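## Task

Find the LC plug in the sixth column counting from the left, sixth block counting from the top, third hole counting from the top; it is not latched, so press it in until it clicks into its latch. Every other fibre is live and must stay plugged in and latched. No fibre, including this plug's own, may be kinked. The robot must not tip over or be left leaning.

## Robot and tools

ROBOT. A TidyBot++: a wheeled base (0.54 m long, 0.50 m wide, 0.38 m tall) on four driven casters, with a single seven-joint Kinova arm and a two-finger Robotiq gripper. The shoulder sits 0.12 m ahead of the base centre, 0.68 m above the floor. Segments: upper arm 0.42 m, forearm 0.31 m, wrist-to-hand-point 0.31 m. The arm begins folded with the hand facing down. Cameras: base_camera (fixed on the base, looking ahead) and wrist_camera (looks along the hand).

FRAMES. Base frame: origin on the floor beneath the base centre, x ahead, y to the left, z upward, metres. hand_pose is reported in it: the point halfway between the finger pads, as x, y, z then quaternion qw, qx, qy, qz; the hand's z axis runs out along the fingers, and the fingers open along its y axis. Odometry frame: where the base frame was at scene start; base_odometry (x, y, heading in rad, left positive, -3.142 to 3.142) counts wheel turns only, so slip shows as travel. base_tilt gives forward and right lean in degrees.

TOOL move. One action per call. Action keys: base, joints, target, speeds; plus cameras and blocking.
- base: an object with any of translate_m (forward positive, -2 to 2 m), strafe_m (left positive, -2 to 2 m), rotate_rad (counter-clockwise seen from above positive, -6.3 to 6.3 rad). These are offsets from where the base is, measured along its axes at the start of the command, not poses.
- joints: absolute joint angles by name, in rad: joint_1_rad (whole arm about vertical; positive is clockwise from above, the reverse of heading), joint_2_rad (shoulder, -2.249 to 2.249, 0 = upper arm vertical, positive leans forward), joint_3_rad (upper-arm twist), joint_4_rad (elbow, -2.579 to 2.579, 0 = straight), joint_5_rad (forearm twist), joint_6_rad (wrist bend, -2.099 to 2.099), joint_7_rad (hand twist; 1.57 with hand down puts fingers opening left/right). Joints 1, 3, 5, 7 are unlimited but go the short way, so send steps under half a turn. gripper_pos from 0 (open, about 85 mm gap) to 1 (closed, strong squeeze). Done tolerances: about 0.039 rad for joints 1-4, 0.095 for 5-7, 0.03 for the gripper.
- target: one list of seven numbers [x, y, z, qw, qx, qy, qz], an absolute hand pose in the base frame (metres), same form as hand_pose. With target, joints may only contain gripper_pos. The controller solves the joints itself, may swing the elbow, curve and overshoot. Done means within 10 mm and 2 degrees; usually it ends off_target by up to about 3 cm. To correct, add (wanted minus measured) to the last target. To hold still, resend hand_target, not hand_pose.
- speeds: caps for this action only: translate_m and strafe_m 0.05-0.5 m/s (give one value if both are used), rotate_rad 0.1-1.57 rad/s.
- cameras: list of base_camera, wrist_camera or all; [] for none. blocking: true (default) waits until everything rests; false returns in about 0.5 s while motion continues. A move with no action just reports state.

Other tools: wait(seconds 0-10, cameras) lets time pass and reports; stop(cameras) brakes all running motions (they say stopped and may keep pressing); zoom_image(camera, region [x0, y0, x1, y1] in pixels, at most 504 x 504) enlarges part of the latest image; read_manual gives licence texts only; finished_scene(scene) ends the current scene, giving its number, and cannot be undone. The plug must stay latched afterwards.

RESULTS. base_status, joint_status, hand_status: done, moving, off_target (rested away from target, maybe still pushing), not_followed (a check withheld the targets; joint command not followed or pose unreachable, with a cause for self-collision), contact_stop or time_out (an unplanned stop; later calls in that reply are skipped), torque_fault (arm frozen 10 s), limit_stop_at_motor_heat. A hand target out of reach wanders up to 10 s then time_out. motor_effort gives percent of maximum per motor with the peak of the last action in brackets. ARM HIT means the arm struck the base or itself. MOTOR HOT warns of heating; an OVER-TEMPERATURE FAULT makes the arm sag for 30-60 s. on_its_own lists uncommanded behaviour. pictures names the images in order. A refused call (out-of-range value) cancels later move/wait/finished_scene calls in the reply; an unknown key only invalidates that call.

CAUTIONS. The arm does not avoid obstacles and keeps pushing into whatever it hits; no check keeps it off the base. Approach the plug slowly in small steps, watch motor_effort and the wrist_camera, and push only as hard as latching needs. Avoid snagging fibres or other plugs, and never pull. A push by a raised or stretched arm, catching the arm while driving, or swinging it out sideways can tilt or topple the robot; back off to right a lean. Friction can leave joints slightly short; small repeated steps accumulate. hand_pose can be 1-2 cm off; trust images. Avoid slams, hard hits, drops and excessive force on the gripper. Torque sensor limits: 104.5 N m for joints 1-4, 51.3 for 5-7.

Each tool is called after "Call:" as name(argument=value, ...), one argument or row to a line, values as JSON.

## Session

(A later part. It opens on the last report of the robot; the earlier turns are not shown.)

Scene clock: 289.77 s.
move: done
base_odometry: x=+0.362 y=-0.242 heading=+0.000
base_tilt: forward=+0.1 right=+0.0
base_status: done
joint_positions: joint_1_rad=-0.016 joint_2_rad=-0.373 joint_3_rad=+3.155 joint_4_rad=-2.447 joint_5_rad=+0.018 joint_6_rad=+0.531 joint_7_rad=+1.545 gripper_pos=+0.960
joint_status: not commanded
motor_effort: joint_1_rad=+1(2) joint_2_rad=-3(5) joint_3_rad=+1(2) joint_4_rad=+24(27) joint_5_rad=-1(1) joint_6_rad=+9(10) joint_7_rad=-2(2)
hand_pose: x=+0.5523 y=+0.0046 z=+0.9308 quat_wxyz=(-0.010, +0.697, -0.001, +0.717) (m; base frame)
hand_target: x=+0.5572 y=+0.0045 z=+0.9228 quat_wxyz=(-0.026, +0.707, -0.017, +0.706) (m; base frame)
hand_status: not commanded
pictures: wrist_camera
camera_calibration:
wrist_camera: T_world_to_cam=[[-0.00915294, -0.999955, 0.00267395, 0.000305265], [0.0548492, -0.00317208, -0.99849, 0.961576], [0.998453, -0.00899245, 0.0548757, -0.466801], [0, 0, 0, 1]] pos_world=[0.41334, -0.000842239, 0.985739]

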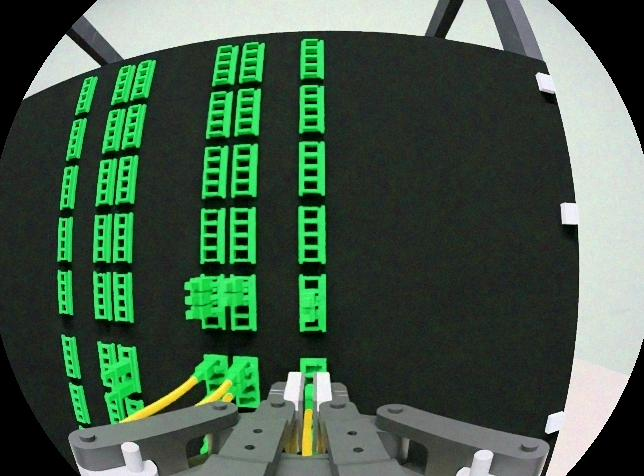

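Call:
move(
  base={"translate_m":0.005},
  speeds={"translate_m":0.05},
  cameras=["wrist_camera"],
)

Call:
zoom_image(
  camera="wrist_camera",
  region=[275, 340, 345, 410],
)

Call:
move(
  base={"translate_m":0.005},
  speeds={"translate_m":0.05},
  cameras=["wrist_camera"],
)

Call:
zoom_image(
  camera="wrist_camera",
  region=[275, 340, 345, 410],
)

Scene clock: 302.93 s.
move: done
base_odometry: x=+0.367 y=-0.242 heading=+0.000
base_tilt: forward=+0.1 right=+0.0
base_status: done
joint_positions: joint_1_rad=-0.016 joint_2_rad=-0.385 joint_3_rad=+3.155 joint_4_rad=-2.456 joint_5_rad=+0.018 joint_6_rad=+0.531 joint_7_rad=+1.545 gripper_pos=+0.960
joint_status: not commanded
motor_effort: joint_1_rad=+2(2) joint_2_rad=+0(7) joint_3_rad=+2(3) joint_4_rad=+27(29) joint_5_rad=-1(1) joint_6_rad=+9(11) joint_7_rad=-1(1)
hand_pose: x=+0.5482 y=+0.0045 z=+0.9307 quat_wxyz=(-0.010, +0.696, -0.001, +0.718) (m; base frame)
hand_target: x=+0.5572 y=+0.0045 z=+0.9228 quat_wxyz=(-0.026, +0.707, -0.017, +0.706) (m; base frame)
hand_status: not commanded
pictures: wrist_camera
camera_calibration:
wrist_camera: T_world_to_cam=[[-0.0091153, -0.999955, 0.0024899, 0.000391736], [0.0576354, -0.00301124, -0.998333, 0.959951], [0.998296, -0.0089566, 0.0576602, -0.465128], [0, 0, 0, 1]] pos_world=[0.409012, -0.000883598, 0.98517]

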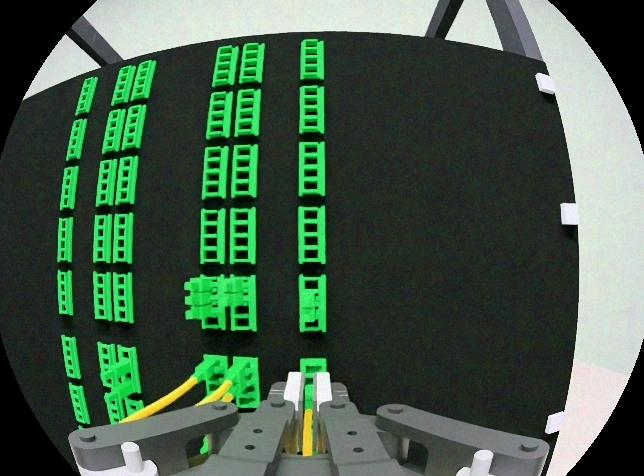

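Scaled by 7.200.

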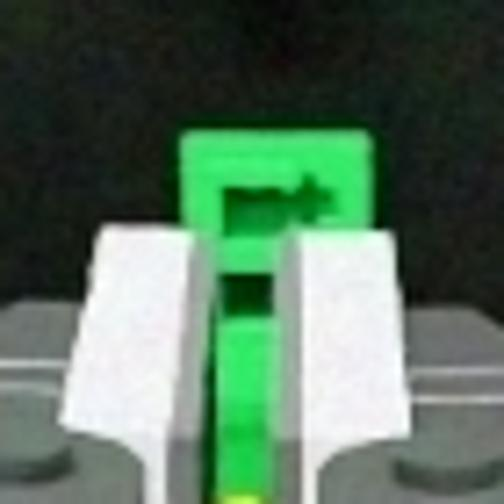

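Scene clock: 303.70 s.
move: done
base_odometry: x=+0.371 y=-0.242 heading=+0.000
base_tilt: forward=+0.1 right=+0.0
base_status: done
joint_positions: joint_1_rad=-0.016 joint_2_rad=-0.397 joint_3_rad=+3.155 joint_4_rad=-2.465 joint_5_rad=+0.018 joint_6_rad=+0.531 joint_7_rad=+1.545 gripper_pos=+0.960
joint_status: not commanded
motor_effort: joint_1_rad=+2(3) joint_2_rad=+2(10) joint_3_rad=+3(3) joint_4_rad=+28(32) joint_5_rad=-1(2) joint_6_rad=+10(11) joint_7_rad=-1(2)
hand_pose: x=+0.5438 y=+0.0045 z=+0.9305 quat_wxyz=(-0.010, +0.695, -0.001, +0.719) (m; base frame)
hand_target: x=+0.5572 y=+0.0045 z=+0.9228 quat_wxyz=(-0.026, +0.707, -0.017, +0.706) (m; base frame)
hand_status: not commanded
pictures: wrist_camera
camera_calibration:
wrist_camera: T_world_to_cam=[[-0.00907535, -0.999956, 0.00229528, 0.000484637], [0.0607437, -0.00284243, -0.998149, 0.958205], [0.998112, -0.00891913, 0.0607668, -0.463588], [0, 0, 0, 1]] pos_world=[0.404512, -0.000926553, 0.984602]

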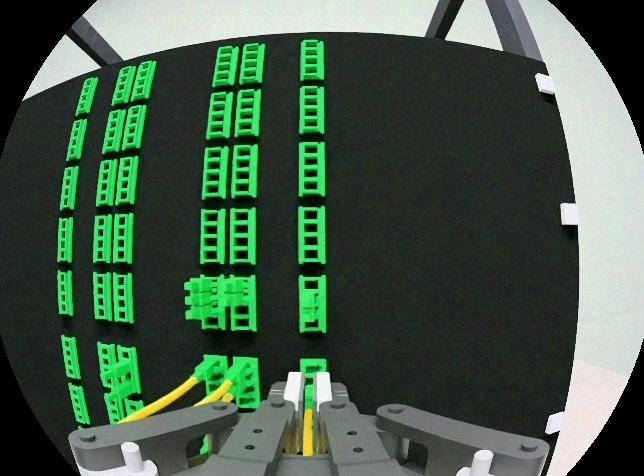

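Scaled by 7.200.

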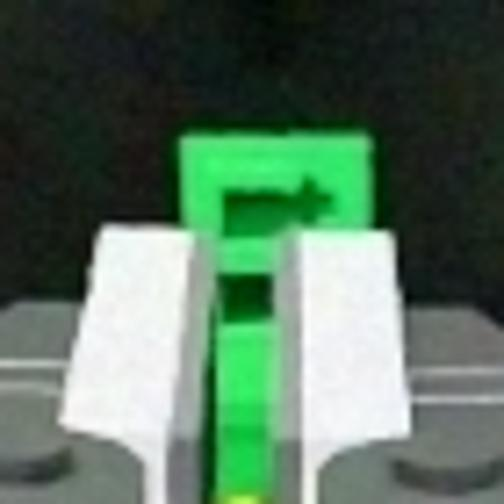

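Call:
move(
  base={"translate_m":0.007},
  speeds={"translate_m":0.05},
  cameras=["wrist_camera"],
)

Call:
zoom_image(
  camera="wrist_camera",
  region=[275, 340, 345, 410],
)

Scene clock: 318.13 s.
move: done
base_odometry: x=+0.378 y=-0.242 heading=+0.000
base_tilt: forward=+0.1 right=+0.0
base_status: done
joint_positions: joint_1_rad=-0.016 joint_2_rad=-0.414 joint_3_rad=+3.155 joint_4_rad=-2.478 joint_5_rad=+0.018 joint_6_rad=+0.531 joint_7_rad=+1.545 gripper_pos=+0.960
joint_status: not commanded
motor_effort: joint_1_rad=+2(3) joint_2_rad=+6(14) joint_3_rad=+4(4) joint_4_rad=+31(34) joint_5_rad=-1(2) joint_6_rad=+10(11) joint_7_rad=+0(1)
hand_pose: x=+0.5378 y=+0.0045 z=+0.9303 quat_wxyz=(-0.010, +0.693, -0.001, +0.720) (m; base frame)
hand_target: x=+0.5572 y=+0.0045 z=+0.9228 quat_wxyz=(-0.026, +0.707, -0.017, +0.706) (m; base frame)
hand_status: not commanded
pictures: wrist_camera
camera_calibration:
wrist_camera: T_world_to_cam=[[-0.009017, -0.999957, 0.00202481, 0.000614358], [0.0651413, -0.00260799, -0.997873, 0.955709], [0.997835, -0.00886592, 0.0651621, -0.461543], [0, 0, 0, 1]] pos_world=[0.398293, -0.000985189, 0.98375]

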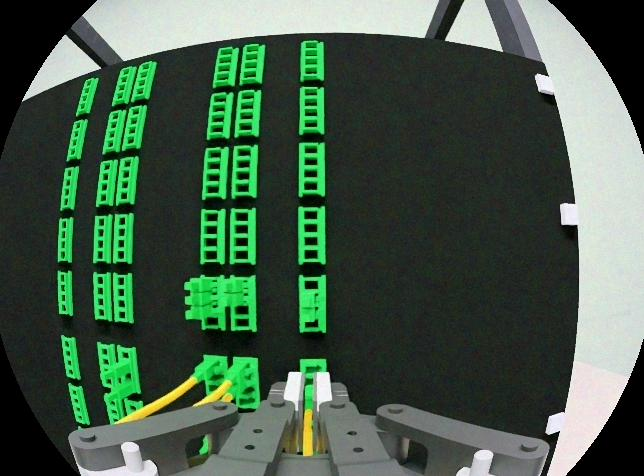

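Scaled by 7.200.

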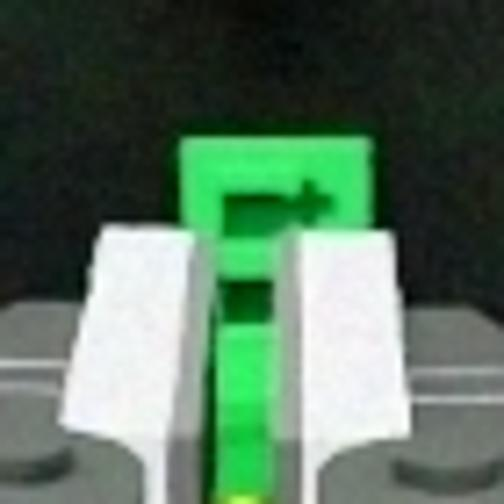

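Call:
move(
  base={"translate_m":-0.024},
  speeds={"translate_m":0.06},
  cameras=["wrist_camera"],
)

Call:
zoom_image(
  camera="wrist_camera",
  region=[275, 340, 345, 410],
)

Scene clock: 327.17 s.
move: done
base_odometry: x=+0.354 y=-0.242 heading=+0.000
base_tilt: forward=+0.1 right=+0.0
base_status: done
joint_positions: joint_1_rad=-0.016 joint_2_rad=-0.375 joint_3_rad=+3.155 joint_4_rad=-2.441 joint_5_rad=+0.018 joint_6_rad=+0.531 joint_7_rad=+1.545 gripper_pos=+0.960
joint_status: not commanded
motor_effort: joint_1_rad=+0(2) joint_2_rad=-5(8) joint_3_rad=+1(3) joint_4_rad=+21(29) joint_5_rad=+0(1) joint_6_rad=+8(11) joint_7_rad=-1(1)
hand_pose: x=+0.5528 y=+0.0045 z=+0.9351 quat_wxyz=(-0.010, +0.694, -0.001, +0.720) (m; base frame)
hand_target: x=+0.5572 y=+0.0045 z=+0.9228 quat_wxyz=(-0.026, +0.707, -0.017, +0.706) (m; base frame)
hand_status: not commanded
pictures: wrist_camera
camera_calibration:
wrist_camera: T_world_to_cam=[[-0.00920301, -0.999954, 0.00255663, 0.000415029], [0.0624178, -0.00312621, -0.998045, 0.961165], [0.998008, -0.00902544, 0.0624437, -0.474342], [0, 0, 0, 1]] pos_world=[0.413407, -0.000861333, 0.988905]

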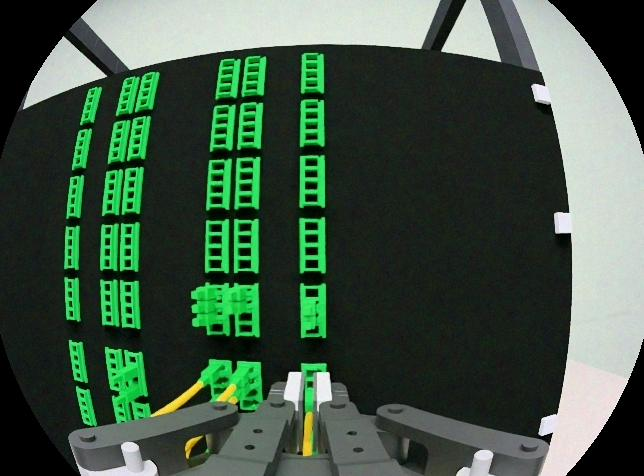

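Scaled by 7.200.

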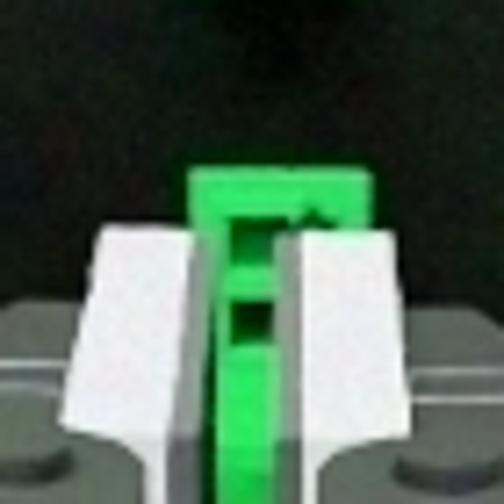

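Call:
move(
  joints={"gripper_pos":0.84},
  cameras=[],
)

Call:
move(
  base={"translate_m":-0.035},
  speeds={"translate_m":0.06},
  joints={"joint_2_rad":-0.347,"joint_4_rad":-2.428,"joint_6_rad":0.495},
  cameras=["wrist_camera"],
)

Call:
zoom_image(
  camera="wrist_camera",
  region=[275, 320, 345, 390],
)

Call:
zoom_image(
  camera="wrist_camera",
  region=[180, 310, 300, 430],
)

Scene clock: 339.30 s.
move: done
base_odometry: x=+0.354 y=-0.242 heading=+0.000
base_tilt: forward=+0.1 right=+0.0
base_status: not commanded
joint_positions: joint_1_rad=-0.016 joint_2_rad=-0.375 joint_3_rad=+3.155 joint_4_rad=-2.441 joint_5_rad=+0.018 joint_6_rad=+0.531 joint_7_rad=+1.545 gripper_pos=+0.840
joint_status: all done
motor_effort: joint_1_rad=+0(1) joint_2_rad=-6(7) joint_3_rad=+0(1) joint_4_rad=+21(21) joint_5_rad=+0(1) joint_6_rad=+8(9) joint_7_rad=+0(2)
hand_pose: x=+0.5528 y=+0.0045 z=+0.9351 quat_wxyz=(-0.010, +0.694, -0.001, +0.720) (m; base frame)
hand_target: x=+0.5572 y=+0.0045 z=+0.9228 quat_wxyz=(-0.026, +0.707, -0.017, +0.706) (m; base frame)
hand_status: not commanded
pictures: none
No camera images: "cameras" was empty.

Scene clock: 340.37 s.
move: done
base_odometry: x=+0.318 y=-0.242 heading=+0.001
base_tilt: forward=+0.1 right=+0.0
base_status: done
joint_positions: joint_1_rad=-0.016 joint_2_rad=-0.362 joint_3_rad=+3.155 joint_4_rad=-2.433 joint_5_rad=+0.018 joint_6_rad=+0.531 joint_7_rad=+1.545 gripper_pos=+0.840
joint_status: all done
motor_effort: joint_1_rad=+1(1) joint_2_rad=-7(8) joint_3_rad=+1(1) joint_4_rad=+21(22) joint_5_rad=+0(1) joint_6_rad=+9(9) joint_7_rad=-1(2)
hand_pose: x=+0.5571 y=+0.0046 z=+0.9345 quat_wxyz=(-0.010, +0.696, -0.001, +0.718) (m; base frame)
hand_target: x=+0.5616 y=+0.0045 z=+0.9193 quat_wxyz=(-0.025, +0.712, -0.017, +0.701) (m; base frame)
hand_status: not commanded
pictures: wrist_camera
camera_calibration:
wrist_camera: T_world_to_cam=[[-0.00923333, -0.999954, 0.00276825, 0.000307572], [0.0583417, -0.00330236, -0.998291, 0.962888], [0.998254, -0.00905605, 0.0583695, -0.474964], [0, 0, 0, 1]] pos_world=[0.417961, -0.00081394, 0.988965]

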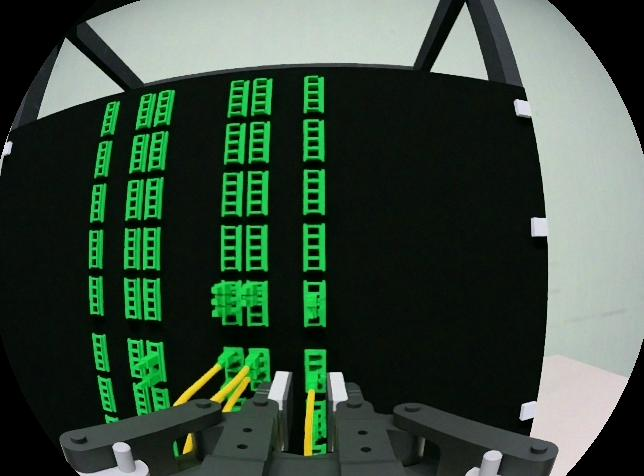

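Scaled by 7.200.

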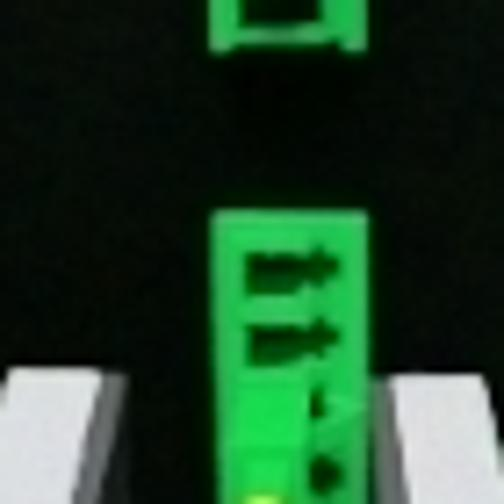

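Scaled by 4.200.

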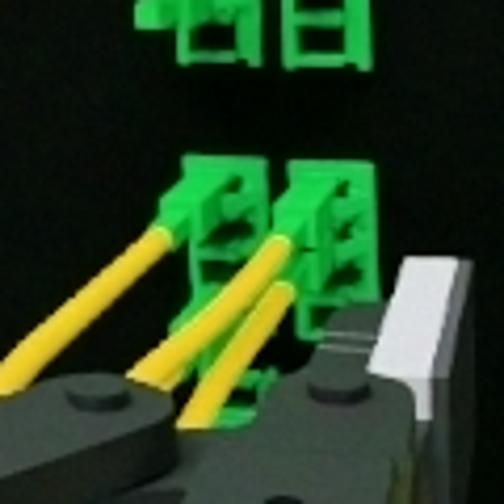

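Call:
zoom_image(
  camera="wrist_camera",
  region=[295, 340, 335, 395],
)

Call:
zoom_image(
  camera="wrist_camera",
  region=[210, 340, 280, 395],
)

Call:
zoom_image(
  camera="wrist_camera",
  region=[205, 270, 335, 335],
)

Scaled by 9.164.

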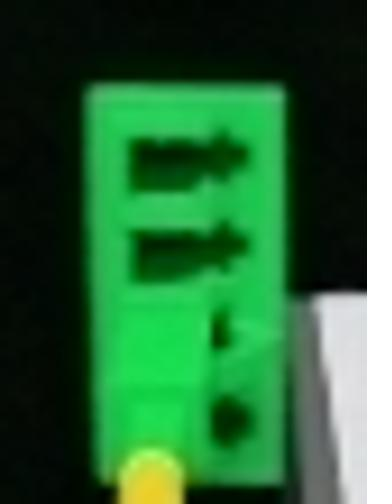

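Scaled by 7.200.

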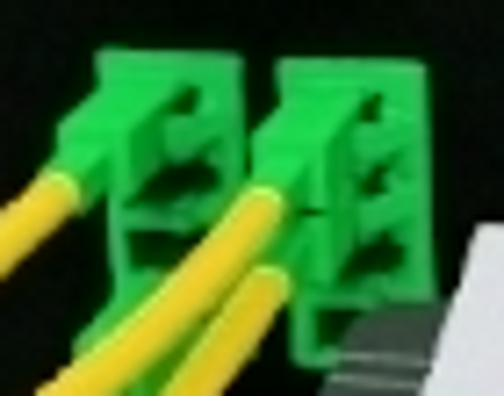

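Scaled by 3.877.

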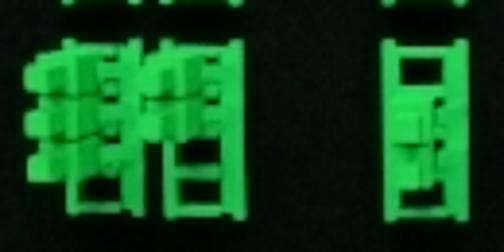

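Call:
move(
  base={"translate_m":-0.05},
  cameras=[],
)

Call:
move(
  base={"strafe_m":-0.17},
  speeds={"strafe_m":0.15},
  cameras=["wrist_camera"],
)

Call:
zoom_image(
  camera="wrist_camera",
  region=[50, 270, 170, 390],
)

Scene clock: 384.23 s.
move: done
base_odometry: x=+0.269 y=-0.242 heading=+0.000
base_tilt: forward=+0.1 right=+0.0
base_status: done
joint_positions: joint_1_rad=-0.016 joint_2_rad=-0.358 joint_3_rad=+3.155 joint_4_rad=-2.432 joint_5_rad=+0.018 joint_6_rad=+0.531 joint_7_rad=+1.545 gripper_pos=+0.840
joint_status: not commanded
motor_effort: joint_1_rad=+1(1) joint_2_rad=-7(9) joint_3_rad=+0(1) joint_4_rad=+21(22) joint_5_rad=+0(1) joint_6_rad=+8(9) joint_7_rad=+0(1)
hand_pose: x=+0.5581 y=+0.0046 z=+0.9331 quat_wxyz=(-0.010, +0.697, -0.001, +0.717) (m; base frame)
hand_target: x=+0.5616 y=+0.0045 z=+0.9193 quat_wxyz=(-0.025, +0.712, -0.017, +0.701) (m; base frame)
hand_status: not commanded
pictures: none
No camera images: "cameras" was empty.

Scene clock: 386.03 s.
move: done
base_odometry: x=+0.269 y=-0.412 heading=+0.001
base_tilt: forward=+0.1 right=+0.0
base_status: done
joint_positions: joint_1_rad=-0.016 joint_2_rad=-0.358 joint_3_rad=+3.155 joint_4_rad=-2.432 joint_5_rad=+0.018 joint_6_rad=+0.531 joint_7_rad=+1.545 gripper_pos=+0.840
joint_status: not commanded
motor_effort: joint_1_rad=+1(1) joint_2_rad=-7(8) joint_3_rad=+1(2) joint_4_rad=+21(21) joint_5_rad=+0(1) joint_6_rad=+9(9) joint_7_rad=-1(2)
hand_pose: x=+0.5581 y=+0.0046 z=+0.9332 quat_wxyz=(-0.010, +0.697, -0.001, +0.717) (m; base frame)
hand_target: x=+0.5616 y=+0.0045 z=+0.9193 quat_wxyz=(-0.025, +0.712, -0.017, +0.701) (m; base frame)
hand_status: not commanded
pictures: wrist_camera
camera_calibration:
wrist_camera: T_world_to_cam=[[-0.00922605, -0.999953, 0.00285804, 0.000247116], [0.0550561, -0.0033618, -0.998478, 0.963458], [0.998441, -0.00905465, 0.0550845, -0.472912], [0, 0, 0, 1]] pos_world=[0.419132, -0.000795995, 0.988041]

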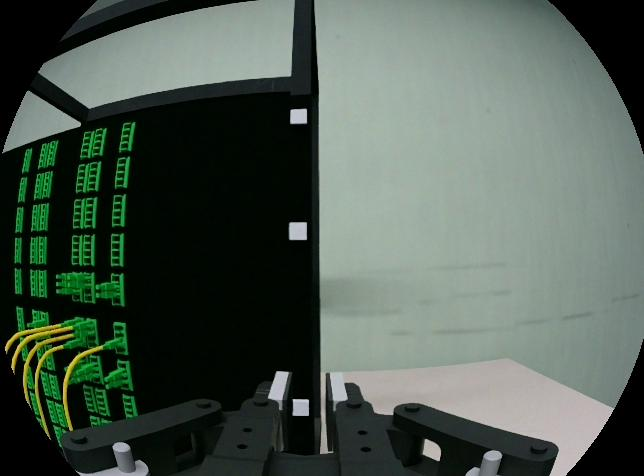

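Scaled by 4.200.

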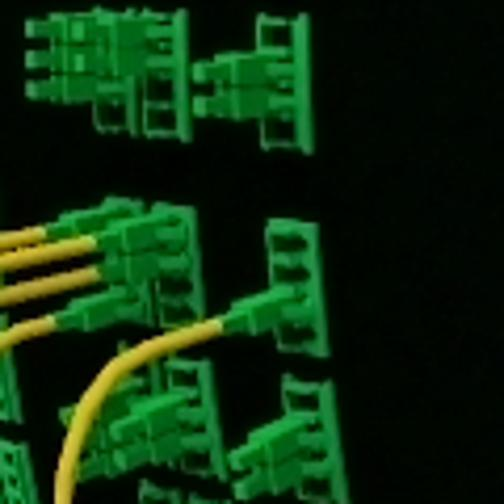

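Call:
zoom_image(
  camera="wrist_camera",
  region=[95, 315, 145, 375],
)

Call:
zoom_image(
  camera="wrist_camera",
  region=[60, 310, 120, 380],
)

Call:
zoom_image(
  camera="wrist_camera",
  region=[90, 350, 145, 400],
)

Scaled by 8.400.

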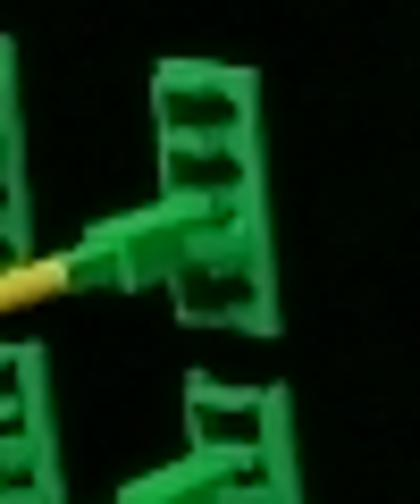

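Scaled by 7.200.

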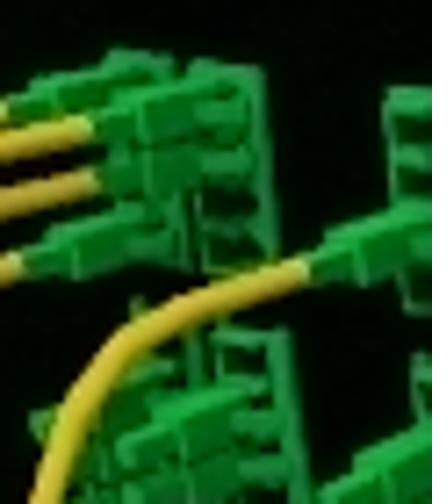

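Scaled by 9.164.

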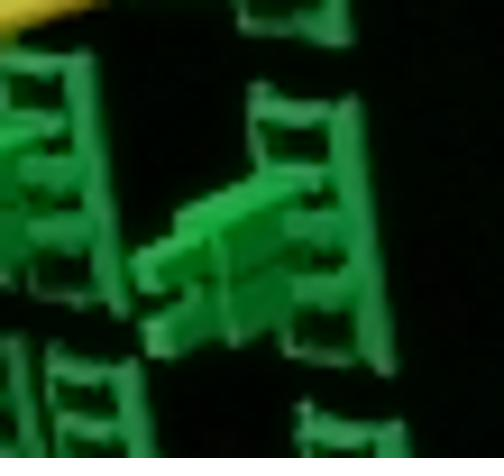

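Call:
finished_scene(
  scene=1,
)

The scene is finished: the task was done.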